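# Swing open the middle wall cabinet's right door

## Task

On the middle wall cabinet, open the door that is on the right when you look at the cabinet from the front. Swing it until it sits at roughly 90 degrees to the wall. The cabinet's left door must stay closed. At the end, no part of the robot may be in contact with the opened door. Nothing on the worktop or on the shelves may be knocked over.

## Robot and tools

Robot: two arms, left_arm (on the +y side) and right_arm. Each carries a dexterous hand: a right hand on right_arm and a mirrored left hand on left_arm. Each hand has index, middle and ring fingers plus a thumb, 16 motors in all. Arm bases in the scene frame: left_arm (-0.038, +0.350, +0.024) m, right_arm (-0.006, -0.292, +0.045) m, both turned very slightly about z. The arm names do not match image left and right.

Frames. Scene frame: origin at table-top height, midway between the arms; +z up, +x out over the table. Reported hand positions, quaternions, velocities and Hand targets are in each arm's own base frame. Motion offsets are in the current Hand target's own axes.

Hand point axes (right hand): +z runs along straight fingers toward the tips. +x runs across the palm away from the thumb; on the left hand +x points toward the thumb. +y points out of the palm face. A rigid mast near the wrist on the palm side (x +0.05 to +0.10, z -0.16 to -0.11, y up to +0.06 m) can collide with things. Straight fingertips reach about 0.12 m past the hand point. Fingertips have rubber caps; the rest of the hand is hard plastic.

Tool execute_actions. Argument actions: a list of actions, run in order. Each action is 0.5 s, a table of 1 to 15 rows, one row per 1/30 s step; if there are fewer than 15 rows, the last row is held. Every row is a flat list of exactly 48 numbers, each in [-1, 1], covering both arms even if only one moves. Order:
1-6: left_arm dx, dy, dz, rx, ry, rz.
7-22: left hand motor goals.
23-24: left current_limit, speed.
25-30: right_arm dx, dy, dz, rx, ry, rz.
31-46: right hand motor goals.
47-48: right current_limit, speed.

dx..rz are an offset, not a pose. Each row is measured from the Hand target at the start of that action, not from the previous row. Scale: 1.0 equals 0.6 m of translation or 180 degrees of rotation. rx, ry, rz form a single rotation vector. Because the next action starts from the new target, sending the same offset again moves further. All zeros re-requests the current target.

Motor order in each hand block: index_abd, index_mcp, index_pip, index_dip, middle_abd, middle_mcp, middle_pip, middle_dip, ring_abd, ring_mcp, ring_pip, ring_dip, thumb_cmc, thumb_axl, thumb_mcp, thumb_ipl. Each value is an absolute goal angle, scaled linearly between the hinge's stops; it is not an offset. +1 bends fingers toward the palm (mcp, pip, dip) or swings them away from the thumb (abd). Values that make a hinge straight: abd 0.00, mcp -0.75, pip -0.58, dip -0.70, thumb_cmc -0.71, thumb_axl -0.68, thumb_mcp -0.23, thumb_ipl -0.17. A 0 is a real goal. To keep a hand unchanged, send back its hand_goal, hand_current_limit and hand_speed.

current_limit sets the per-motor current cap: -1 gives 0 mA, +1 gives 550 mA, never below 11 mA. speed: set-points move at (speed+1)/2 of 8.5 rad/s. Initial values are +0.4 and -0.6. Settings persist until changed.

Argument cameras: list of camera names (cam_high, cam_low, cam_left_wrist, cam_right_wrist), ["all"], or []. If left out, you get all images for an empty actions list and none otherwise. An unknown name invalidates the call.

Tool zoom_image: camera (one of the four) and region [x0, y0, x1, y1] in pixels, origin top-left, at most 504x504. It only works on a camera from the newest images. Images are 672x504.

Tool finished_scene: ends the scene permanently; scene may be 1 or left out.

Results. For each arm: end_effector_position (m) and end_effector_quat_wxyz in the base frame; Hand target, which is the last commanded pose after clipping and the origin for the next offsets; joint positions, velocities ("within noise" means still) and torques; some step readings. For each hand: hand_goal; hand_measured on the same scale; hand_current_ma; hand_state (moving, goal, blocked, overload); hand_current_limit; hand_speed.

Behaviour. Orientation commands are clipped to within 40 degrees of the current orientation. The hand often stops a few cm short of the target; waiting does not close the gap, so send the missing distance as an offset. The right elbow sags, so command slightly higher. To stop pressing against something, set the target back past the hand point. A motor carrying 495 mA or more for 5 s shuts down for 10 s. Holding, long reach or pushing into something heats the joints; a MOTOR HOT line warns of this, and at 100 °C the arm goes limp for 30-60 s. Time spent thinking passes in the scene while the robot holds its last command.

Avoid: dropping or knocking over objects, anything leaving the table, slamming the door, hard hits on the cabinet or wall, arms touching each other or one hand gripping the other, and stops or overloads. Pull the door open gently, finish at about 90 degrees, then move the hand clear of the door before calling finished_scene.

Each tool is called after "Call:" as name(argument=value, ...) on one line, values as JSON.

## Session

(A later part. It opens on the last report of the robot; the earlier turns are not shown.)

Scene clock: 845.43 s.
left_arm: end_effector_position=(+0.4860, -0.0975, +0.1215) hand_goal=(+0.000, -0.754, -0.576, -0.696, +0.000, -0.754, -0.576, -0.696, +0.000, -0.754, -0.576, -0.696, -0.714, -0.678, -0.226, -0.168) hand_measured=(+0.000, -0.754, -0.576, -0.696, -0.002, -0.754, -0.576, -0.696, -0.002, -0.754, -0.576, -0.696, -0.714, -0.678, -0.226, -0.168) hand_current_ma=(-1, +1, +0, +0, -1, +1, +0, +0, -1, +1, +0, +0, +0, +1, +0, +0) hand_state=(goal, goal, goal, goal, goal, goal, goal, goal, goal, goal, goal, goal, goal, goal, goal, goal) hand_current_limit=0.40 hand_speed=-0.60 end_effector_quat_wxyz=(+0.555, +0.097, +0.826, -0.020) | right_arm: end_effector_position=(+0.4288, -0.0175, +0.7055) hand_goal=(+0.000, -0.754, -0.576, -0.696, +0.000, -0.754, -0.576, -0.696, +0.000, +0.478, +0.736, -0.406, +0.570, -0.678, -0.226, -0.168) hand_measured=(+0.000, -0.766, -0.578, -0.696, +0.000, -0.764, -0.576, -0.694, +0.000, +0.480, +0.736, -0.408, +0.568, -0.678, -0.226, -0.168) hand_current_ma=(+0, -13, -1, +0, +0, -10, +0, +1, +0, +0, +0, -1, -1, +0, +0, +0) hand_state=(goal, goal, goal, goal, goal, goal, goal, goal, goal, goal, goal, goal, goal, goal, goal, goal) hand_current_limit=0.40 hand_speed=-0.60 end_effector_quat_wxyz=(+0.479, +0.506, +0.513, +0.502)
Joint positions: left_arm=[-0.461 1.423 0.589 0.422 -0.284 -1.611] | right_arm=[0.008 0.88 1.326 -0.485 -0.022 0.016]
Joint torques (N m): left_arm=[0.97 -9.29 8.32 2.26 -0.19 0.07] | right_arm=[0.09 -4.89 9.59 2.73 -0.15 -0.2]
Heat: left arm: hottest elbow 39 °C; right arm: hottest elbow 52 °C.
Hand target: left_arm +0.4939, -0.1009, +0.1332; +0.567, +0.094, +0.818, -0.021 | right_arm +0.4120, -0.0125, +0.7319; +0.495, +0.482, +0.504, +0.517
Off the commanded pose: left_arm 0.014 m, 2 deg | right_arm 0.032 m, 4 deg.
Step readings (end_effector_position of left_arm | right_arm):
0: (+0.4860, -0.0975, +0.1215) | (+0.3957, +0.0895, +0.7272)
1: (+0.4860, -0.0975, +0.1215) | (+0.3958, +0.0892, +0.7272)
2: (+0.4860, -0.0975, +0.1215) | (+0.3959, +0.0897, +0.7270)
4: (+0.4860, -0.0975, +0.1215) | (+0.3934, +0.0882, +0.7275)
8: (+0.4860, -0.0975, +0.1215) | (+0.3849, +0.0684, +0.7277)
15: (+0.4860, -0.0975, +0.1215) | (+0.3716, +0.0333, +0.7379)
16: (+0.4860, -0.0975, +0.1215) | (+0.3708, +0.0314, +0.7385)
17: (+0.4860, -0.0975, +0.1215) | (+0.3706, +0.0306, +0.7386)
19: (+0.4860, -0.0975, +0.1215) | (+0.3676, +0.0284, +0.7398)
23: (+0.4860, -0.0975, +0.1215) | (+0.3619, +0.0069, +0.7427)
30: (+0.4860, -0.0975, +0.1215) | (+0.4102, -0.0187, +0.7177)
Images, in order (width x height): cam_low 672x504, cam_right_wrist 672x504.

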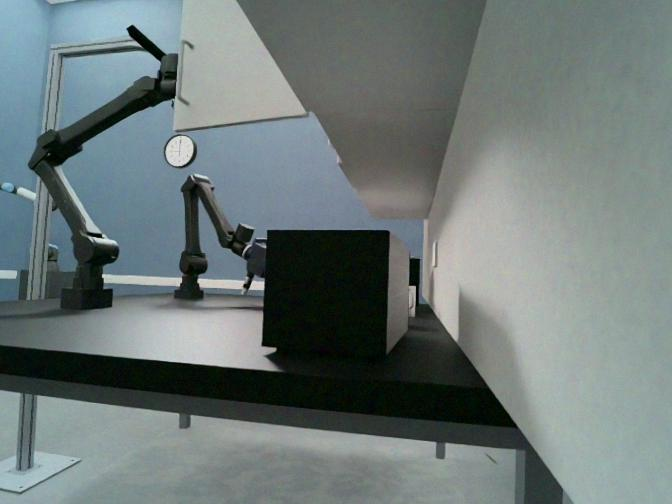

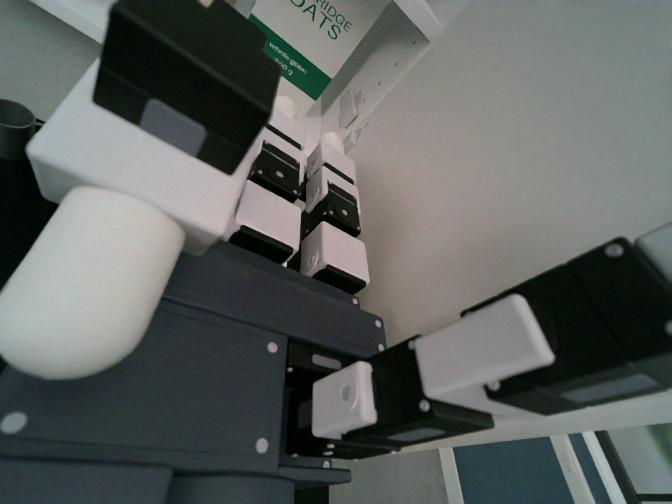

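Call:
execute_actions(actions=[[[0,0,0,0,0,0,0,-0.754,-0.576,-0.696,0,-0.754,-0.576,-0.696,0,-0.754,-0.576,-0.696,-0.714,-0.678,-0.226,-0.168,0.4,-0.6,-0.05,0,-0.01,0,0,0,0,-0.754,-0.576,-0.696,0,-0.754,-0.576,-0.696,0,0.479,0.737,-0.406,0.571,-0.678,-0.226,-0.168,0.4,-0.6]]], cameras=["cam_low","cam_right_wrist","cam_high"])

Call:
zoom_image(camera="cam_low", region=[150, 0, 400, 200])

Scene clock: 896.20 s.
left_arm: end_effector_position=(+0.4860, -0.0975, +0.1215) hand_goal=(+0.000, -0.754, -0.576, -0.696, +0.000, -0.754, -0.576, -0.696, +0.000, -0.754, -0.576, -0.696, -0.714, -0.678, -0.226, -0.168) hand_measured=(+0.000, -0.754, -0.576, -0.696, -0.002, -0.754, -0.576, -0.696, -0.002, -0.754, -0.576, -0.696, -0.714, -0.678, -0.226, -0.168) hand_current_ma=(-1, +1, +0, +0, -1, +1, +0, +0, -1, +1, +0, +0, +0, +1, +0, +0) hand_state=(goal, goal, goal, goal, goal, goal, goal, goal, goal, goal, goal, goal, goal, goal, goal, goal) hand_current_limit=0.40 hand_speed=-0.60 end_effector_quat_wxyz=(+0.555, +0.097, +0.826, -0.020) | right_arm: end_effector_position=(+0.4240, -0.0442, +0.7079) hand_goal=(+0.000, -0.754, -0.576, -0.696, +0.000, -0.754, -0.576, -0.696, +0.000, +0.478, +0.736, -0.406, +0.570, -0.678, -0.226, -0.168) hand_measured=(+0.000, -0.766, -0.578, -0.696, +0.000, -0.764, -0.576, -0.694, +0.000, +0.480, +0.736, -0.408, +0.568, -0.678, -0.226, -0.168) hand_current_ma=(+0, -13, -1, +0, +0, -10, +0, +1, +0, +0, +0, -1, -1, +0, +0, +0) hand_state=(goal, goal, goal, goal, goal, goal, goal, goal, goal, goal, goal, goal, goal, goal, goal, goal) hand_current_limit=0.40 hand_speed=-0.60 end_effector_quat_wxyz=(+0.476, +0.503, +0.513, +0.507)
Joint positions: left_arm=[-0.461 1.423 0.589 0.422 -0.284 -1.611] | right_arm=[-0.108 0.874 1.326 -0.485 -0.149 0.016]
Joint torques (N m): left_arm=[0.73 -9.23 8.34 2.35 -0.16 0.08] | right_arm=[-0.73 -4.78 9.37 2.5 -0.15 -0.17]
Heat: left arm: hottest elbow 39 °C; right arm: hottest elbow 52 °C.
Hand target: left_arm +0.4939, -0.1009, +0.1332; +0.567, +0.094, +0.818, -0.021 | right_arm +0.4073, -0.0428, +0.7317; +0.495, +0.482, +0.504, +0.517
Off the commanded pose: left_arm 0.014 m, 2 deg | right_arm 0.029 m, 4 deg.
Step readings (end_effector_position of left_arm | right_arm):
0: (+0.4860, -0.0975, +0.1215) | (+0.4288, -0.0175, +0.7055)
1: (+0.4860, -0.0975, +0.1215) | (+0.4288, -0.0176, +0.7055)
2: (+0.4860, -0.0975, +0.1215) | (+0.4291, -0.0160, +0.7055)
4: (+0.4860, -0.0975, +0.1215) | (+0.4294, -0.0141, +0.7056)
8: (+0.4860, -0.0975, +0.1215) | (+0.4269, -0.0315, +0.7067)
15: (+0.4860, -0.0975, +0.1215) | (+0.4239, -0.0447, +0.7079)
Images, in order (width x height): cam_high 672x504, cam_low 672x504, cam_right_wrist 672x504.

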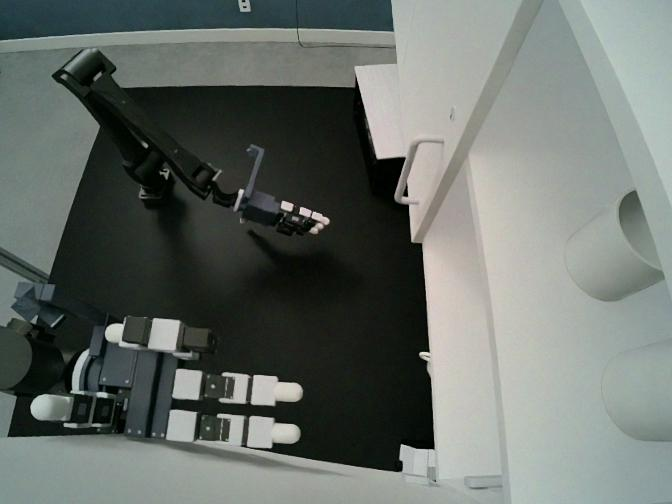

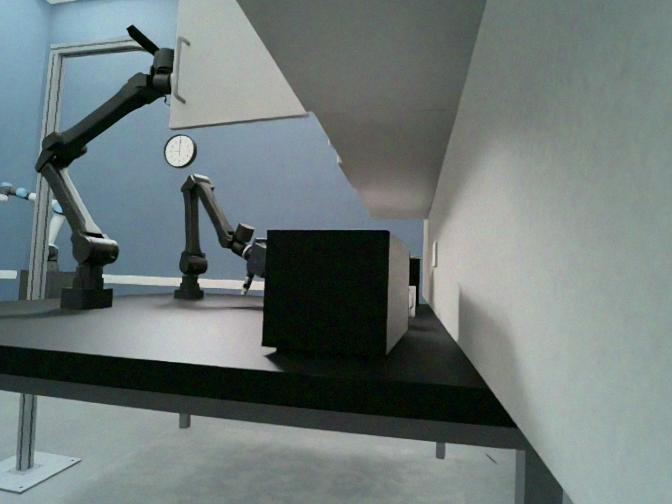

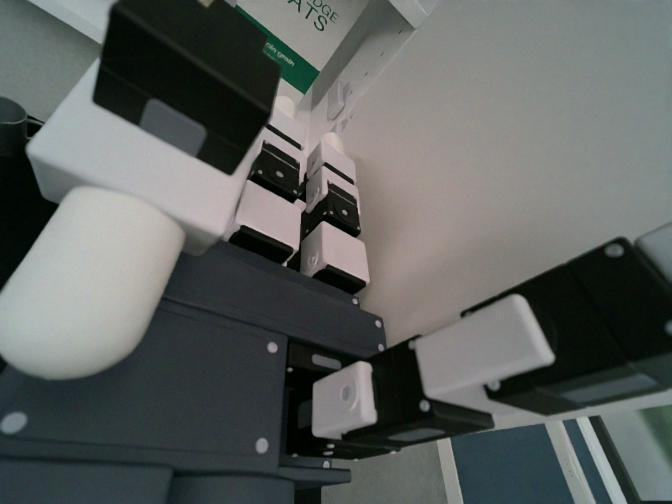

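Scaled by 2.016.

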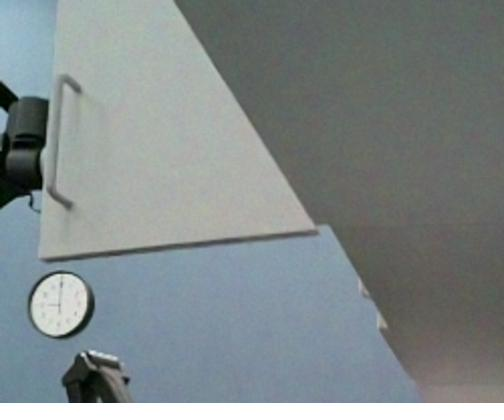

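Call:
zoom_image(camera="cam_high", region=[0, 380, 330, 504])

Call:
zoom_image(camera="cam_high", region=[230, 380, 560, 504])

Scaled by 1.527.

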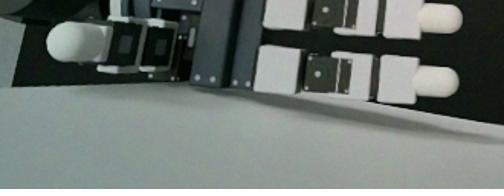

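Scaled by 1.527.

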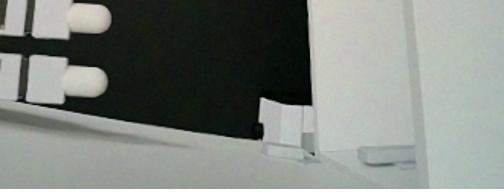

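Call:
execute_actions(actions=[[[0,0,0,0,0,0,0,-0.754,-0.576,-0.696,0,-0.754,-0.576,-0.696,0,-0.754,-0.576,-0.696,-0.714,-0.678,-0.226,-0.168,0.4,-0.6,-0.047,0,0,0,0,0,0,-0.754,-0.576,-0.696,0,-0.754,-0.576,-0.696,0,0.479,0.737,-0.406,0.571,-0.678,-0.226,-0.168,0.4,-0.6]]], cameras=["cam_low","cam_high"])

Call:
zoom_image(camera="cam_high", region=[0, 380, 330, 504])

Call:
zoom_image(camera="cam_high", region=[230, 380, 560, 504])

Scene clock: 921.47 s.
left_arm: end_effector_position=(+0.4860, -0.0975, +0.1215) hand_goal=(+0.000, -0.754, -0.576, -0.696, +0.000, -0.754, -0.576, -0.696, +0.000, -0.754, -0.576, -0.696, -0.714, -0.678, -0.226, -0.168) hand_measured=(+0.000, -0.754, -0.576, -0.696, -0.002, -0.754, -0.576, -0.696, -0.002, -0.754, -0.576, -0.696, -0.714, -0.678, -0.226, -0.168) hand_current_ma=(-1, +1, +0, +0, -1, +1, +0, +0, -1, +1, +0, +0, +0, +1, +0, +0) hand_state=(goal, goal, goal, goal, goal, goal, goal, goal, goal, goal, goal, goal, goal, goal, goal, goal) hand_current_limit=0.40 hand_speed=-0.60 end_effector_quat_wxyz=(+0.555, +0.097, +0.826, -0.020) | right_arm: end_effector_position=(+0.4187, -0.0752, +0.7080) hand_goal=(+0.000, -0.754, -0.576, -0.696, +0.000, -0.754, -0.576, -0.696, +0.000, +0.478, +0.736, -0.406, +0.570, -0.678, -0.226, -0.168) hand_measured=(+0.000, -0.766, -0.578, -0.696, +0.000, -0.764, -0.576, -0.694, +0.000, +0.480, +0.736, -0.408, +0.568, -0.678, -0.226, -0.168) hand_current_ma=(+0, -13, -1, +0, +0, -10, +0, +1, +0, +0, +0, -1, +0, +0, +0, +0) hand_state=(goal, goal, goal, goal, goal, goal, goal, goal, goal, goal, goal, goal, goal, goal, goal, goal) hand_current_limit=0.40 hand_speed=-0.60 end_effector_quat_wxyz=(+0.477, +0.505, +0.511, +0.507)
Joint positions: left_arm=[-0.461 1.423 0.589 0.422 -0.284 -1.611] | right_arm=[-0.229 0.874 1.326 -0.485 -0.264 0.016]
Joint torques (N m): left_arm=[0.67 -9.29 8.32 2.26 -0.17 0.1] | right_arm=[-0.79 -3.72 9.63 2.86 -0.17 -0.15]
Heat: left arm: hottest elbow 39 °C; right arm: hottest elbow 51 °C.
Hand target: left_arm +0.4939, -0.1009, +0.1332; +0.567, +0.094, +0.818, -0.021 | right_arm +0.4085, -0.0710, +0.7317; +0.495, +0.482, +0.504, +0.517
Off the commanded pose: left_arm 0.014 m, 2 deg | right_arm 0.026 m, 4 deg.
Step readings (end_effector_position of left_arm | right_arm):
0: (+0.4860, -0.0975, +0.1215) | (+0.4240, -0.0442, +0.7079)
1: (+0.4860, -0.0975, +0.1215) | (+0.4240, -0.0439, +0.7079)
2: (+0.4860, -0.0975, +0.1215) | (+0.4241, -0.0423, +0.7079)
4: (+0.4860, -0.0975, +0.1215) | (+0.4237, -0.0430, +0.7079)
8: (+0.4860, -0.0975, +0.1215) | (+0.4212, -0.0610, +0.7080)
15: (+0.4860, -0.0975, +0.1215) | (+0.4187, -0.0758, +0.7080)
Images, in order (width x height): cam_high 672x504, cam_low 672x504.

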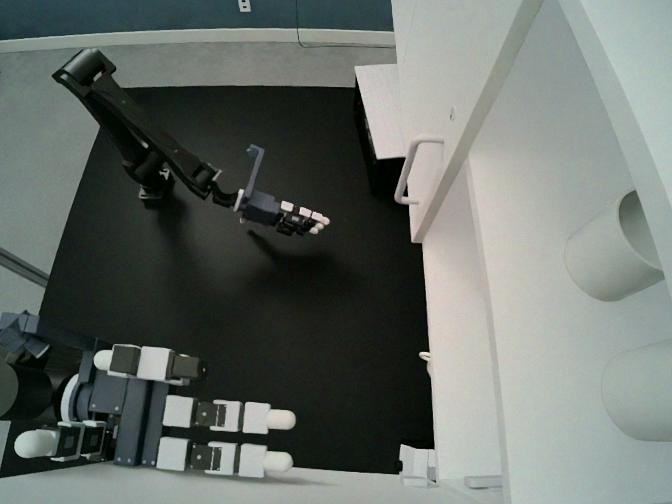

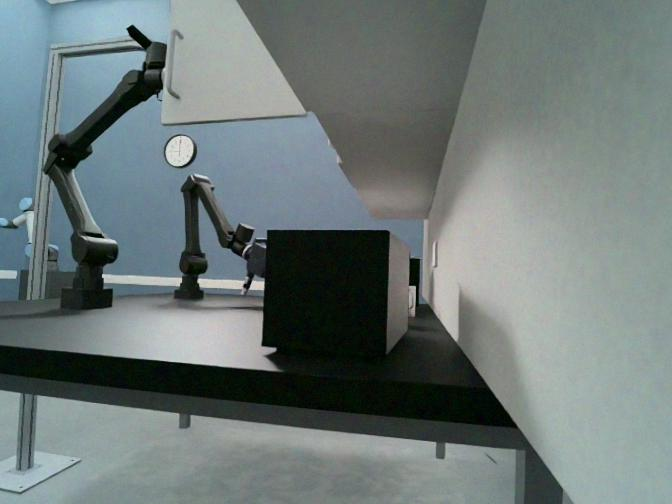

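Scaled by 1.527.

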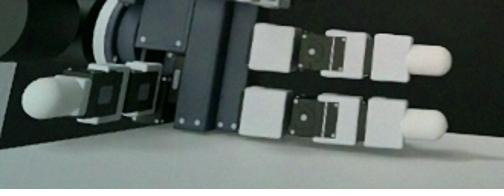

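Scaled by 1.527.

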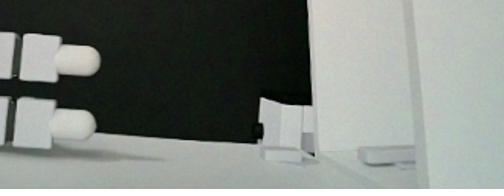

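Call:
execute_actions(actions=[[[0,0,0,0,0,0,0,-0.754,-0.576,-0.696,0,-0.754,-0.576,-0.696,0,-0.754,-0.576,-0.696,-0.714,-0.678,-0.226,-0.168,0.4,-0.6,0.06,0,0,0,0,0,0,-0.754,-0.576,-0.696,0,-0.754,-0.576,-0.696,0,0.479,0.737,-0.406,0.571,-0.678,-0.226,-0.168,0.4,-0.6]],[[0,0,0,0,0,0,0,-0.754,-0.576,-0.696,0,-0.754,-0.576,-0.696,0,-0.754,-0.576,-0.696,-0.714,-0.678,-0.226,-0.168,0.4,-0.6,0.08,0,0,0,0,0,0,-0.754,-0.576,-0.696,0,-0.754,-0.576,-0.696,0,0.479,0.737,-0.406,0.571,-0.678,-0.226,-0.168,0.4,-0.6]]], cameras=["all"])

Scene clock: 931.43 s.
left_arm: end_effector_position=(+0.4860, -0.0975, +0.1215) hand_goal=(+0.000, -0.754, -0.576, -0.696, +0.000, -0.754, -0.576, -0.696, +0.000, -0.754, -0.576, -0.696, -0.714, -0.678, -0.226, -0.168) hand_measured=(+0.000, -0.754, -0.576, -0.696, -0.002, -0.754, -0.576, -0.696, -0.002, -0.754, -0.576, -0.696, -0.714, -0.678, -0.226, -0.168) hand_current_ma=(-1, +1, +0, +0, -1, +1, +0, +0, -1, +1, +0, +0, +0, +1, +0, +0) hand_state=(goal, goal, goal, goal, goal, goal, goal, goal, goal, goal, goal, goal, goal, goal, goal, goal) hand_current_limit=0.40 hand_speed=-0.60 end_effector_quat_wxyz=(+0.555, +0.097, +0.826, -0.020) | right_arm: end_effector_position=(+0.4204, +0.0132, +0.7106) hand_goal=(+0.000, -0.754, -0.576, -0.696, +0.000, -0.754, -0.576, -0.696, +0.000, +0.478, +0.736, -0.406, +0.570, -0.678, -0.226, -0.168) hand_measured=(+0.000, -0.766, -0.578, -0.696, +0.000, -0.764, -0.576, -0.694, +0.000, +0.480, +0.736, -0.408, +0.568, -0.678, -0.226, -0.168) hand_current_ma=(+0, -13, -1, +0, +0, -10, +0, +1, +0, +0, +0, -1, +0, +0, +0, +0) hand_state=(goal, goal, goal, goal, goal, goal, goal, goal, goal, goal, goal, goal, goal, goal, goal, goal) hand_current_limit=0.40 hand_speed=-0.60 end_effector_quat_wxyz=(+0.479, +0.497, +0.516, +0.508)
Joint positions: left_arm=[-0.461 1.423 0.589 0.422 -0.284 -1.611] | right_arm=[0.118 0.868 1.326 -0.485 0.07 0.013]
Joint torques (N m): left_arm=[0.67 -9.17 8.38 2.26 -0.15 0.08] | right_arm=[0.44 -4.25 9.28 2.4 0.15 -0.2]
Heat: left arm: hottest elbow 39 °C; right arm: hottest elbow 51 °C.
Hand target: left_arm +0.4939, -0.1009, +0.1332; +0.567, +0.094, +0.818, -0.021 | right_arm +0.4049, +0.0130, +0.7317; +0.495, +0.482, +0.504, +0.517
Off the commanded pose: left_arm 0.014 m, 2 deg | right_arm 0.026 m, 3 deg.
Step readings (end_effector_position of left_arm | right_arm):
0: (+0.4860, -0.0975, +0.1215) | (+0.4187, -0.0752, +0.7080)
1: (+0.4860, -0.0975, +0.1215) | (+0.4187, -0.0752, +0.7080)
2: (+0.4860, -0.0975, +0.1215) | (+0.4189, -0.0752, +0.7080)
4: (+0.4860, -0.0975, +0.1215) | (+0.4199, -0.0724, +0.7079)
8: (+0.4860, -0.0975, +0.1215) | (+0.4237, -0.0466, +0.7079)
15: (+0.4860, -0.0975, +0.1215) | (+0.4247, -0.0366, +0.7079)
16: (+0.4860, -0.0975, +0.1215) | (+0.4247, -0.0372, +0.7080)
17: (+0.4860, -0.0975, +0.1215) | (+0.4244, -0.0398, +0.7080)
19: (+0.4860, -0.0975, +0.1215) | (+0.4234, -0.0350, +0.7086)
23: (+0.4860, -0.0975, +0.1215) | (+0.4214, +0.0023, +0.7104)
30: (+0.4860, -0.0975, +0.1215) | (+0.4204, +0.0142, +0.7106)

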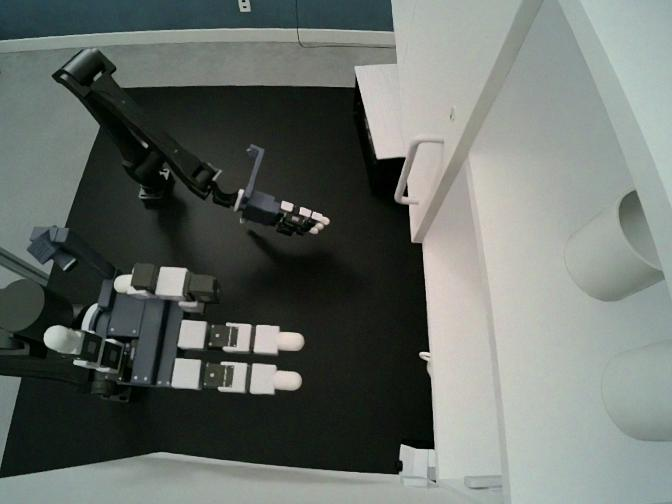

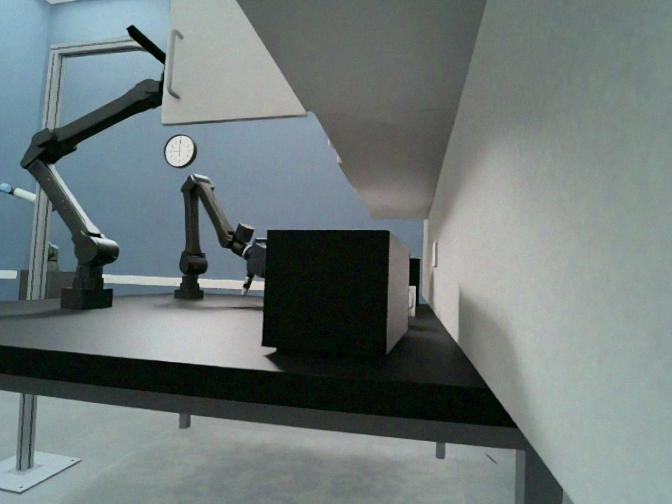

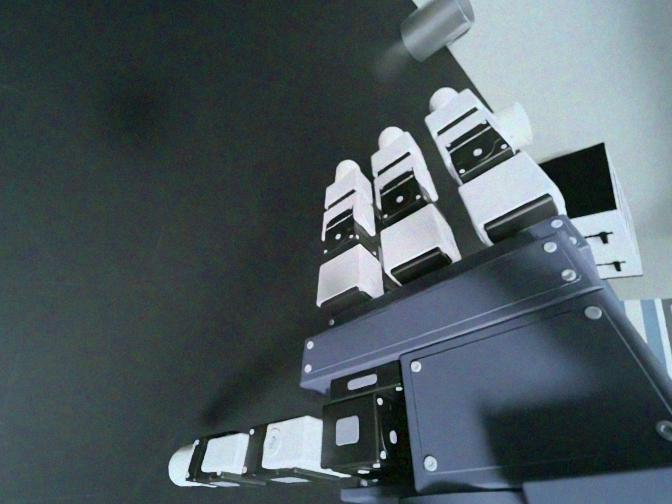

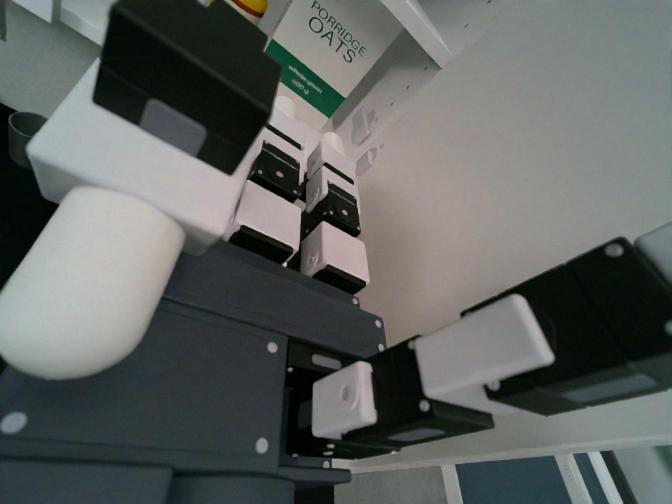

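Call:
finished_scene()

The scene is finished: the task was done.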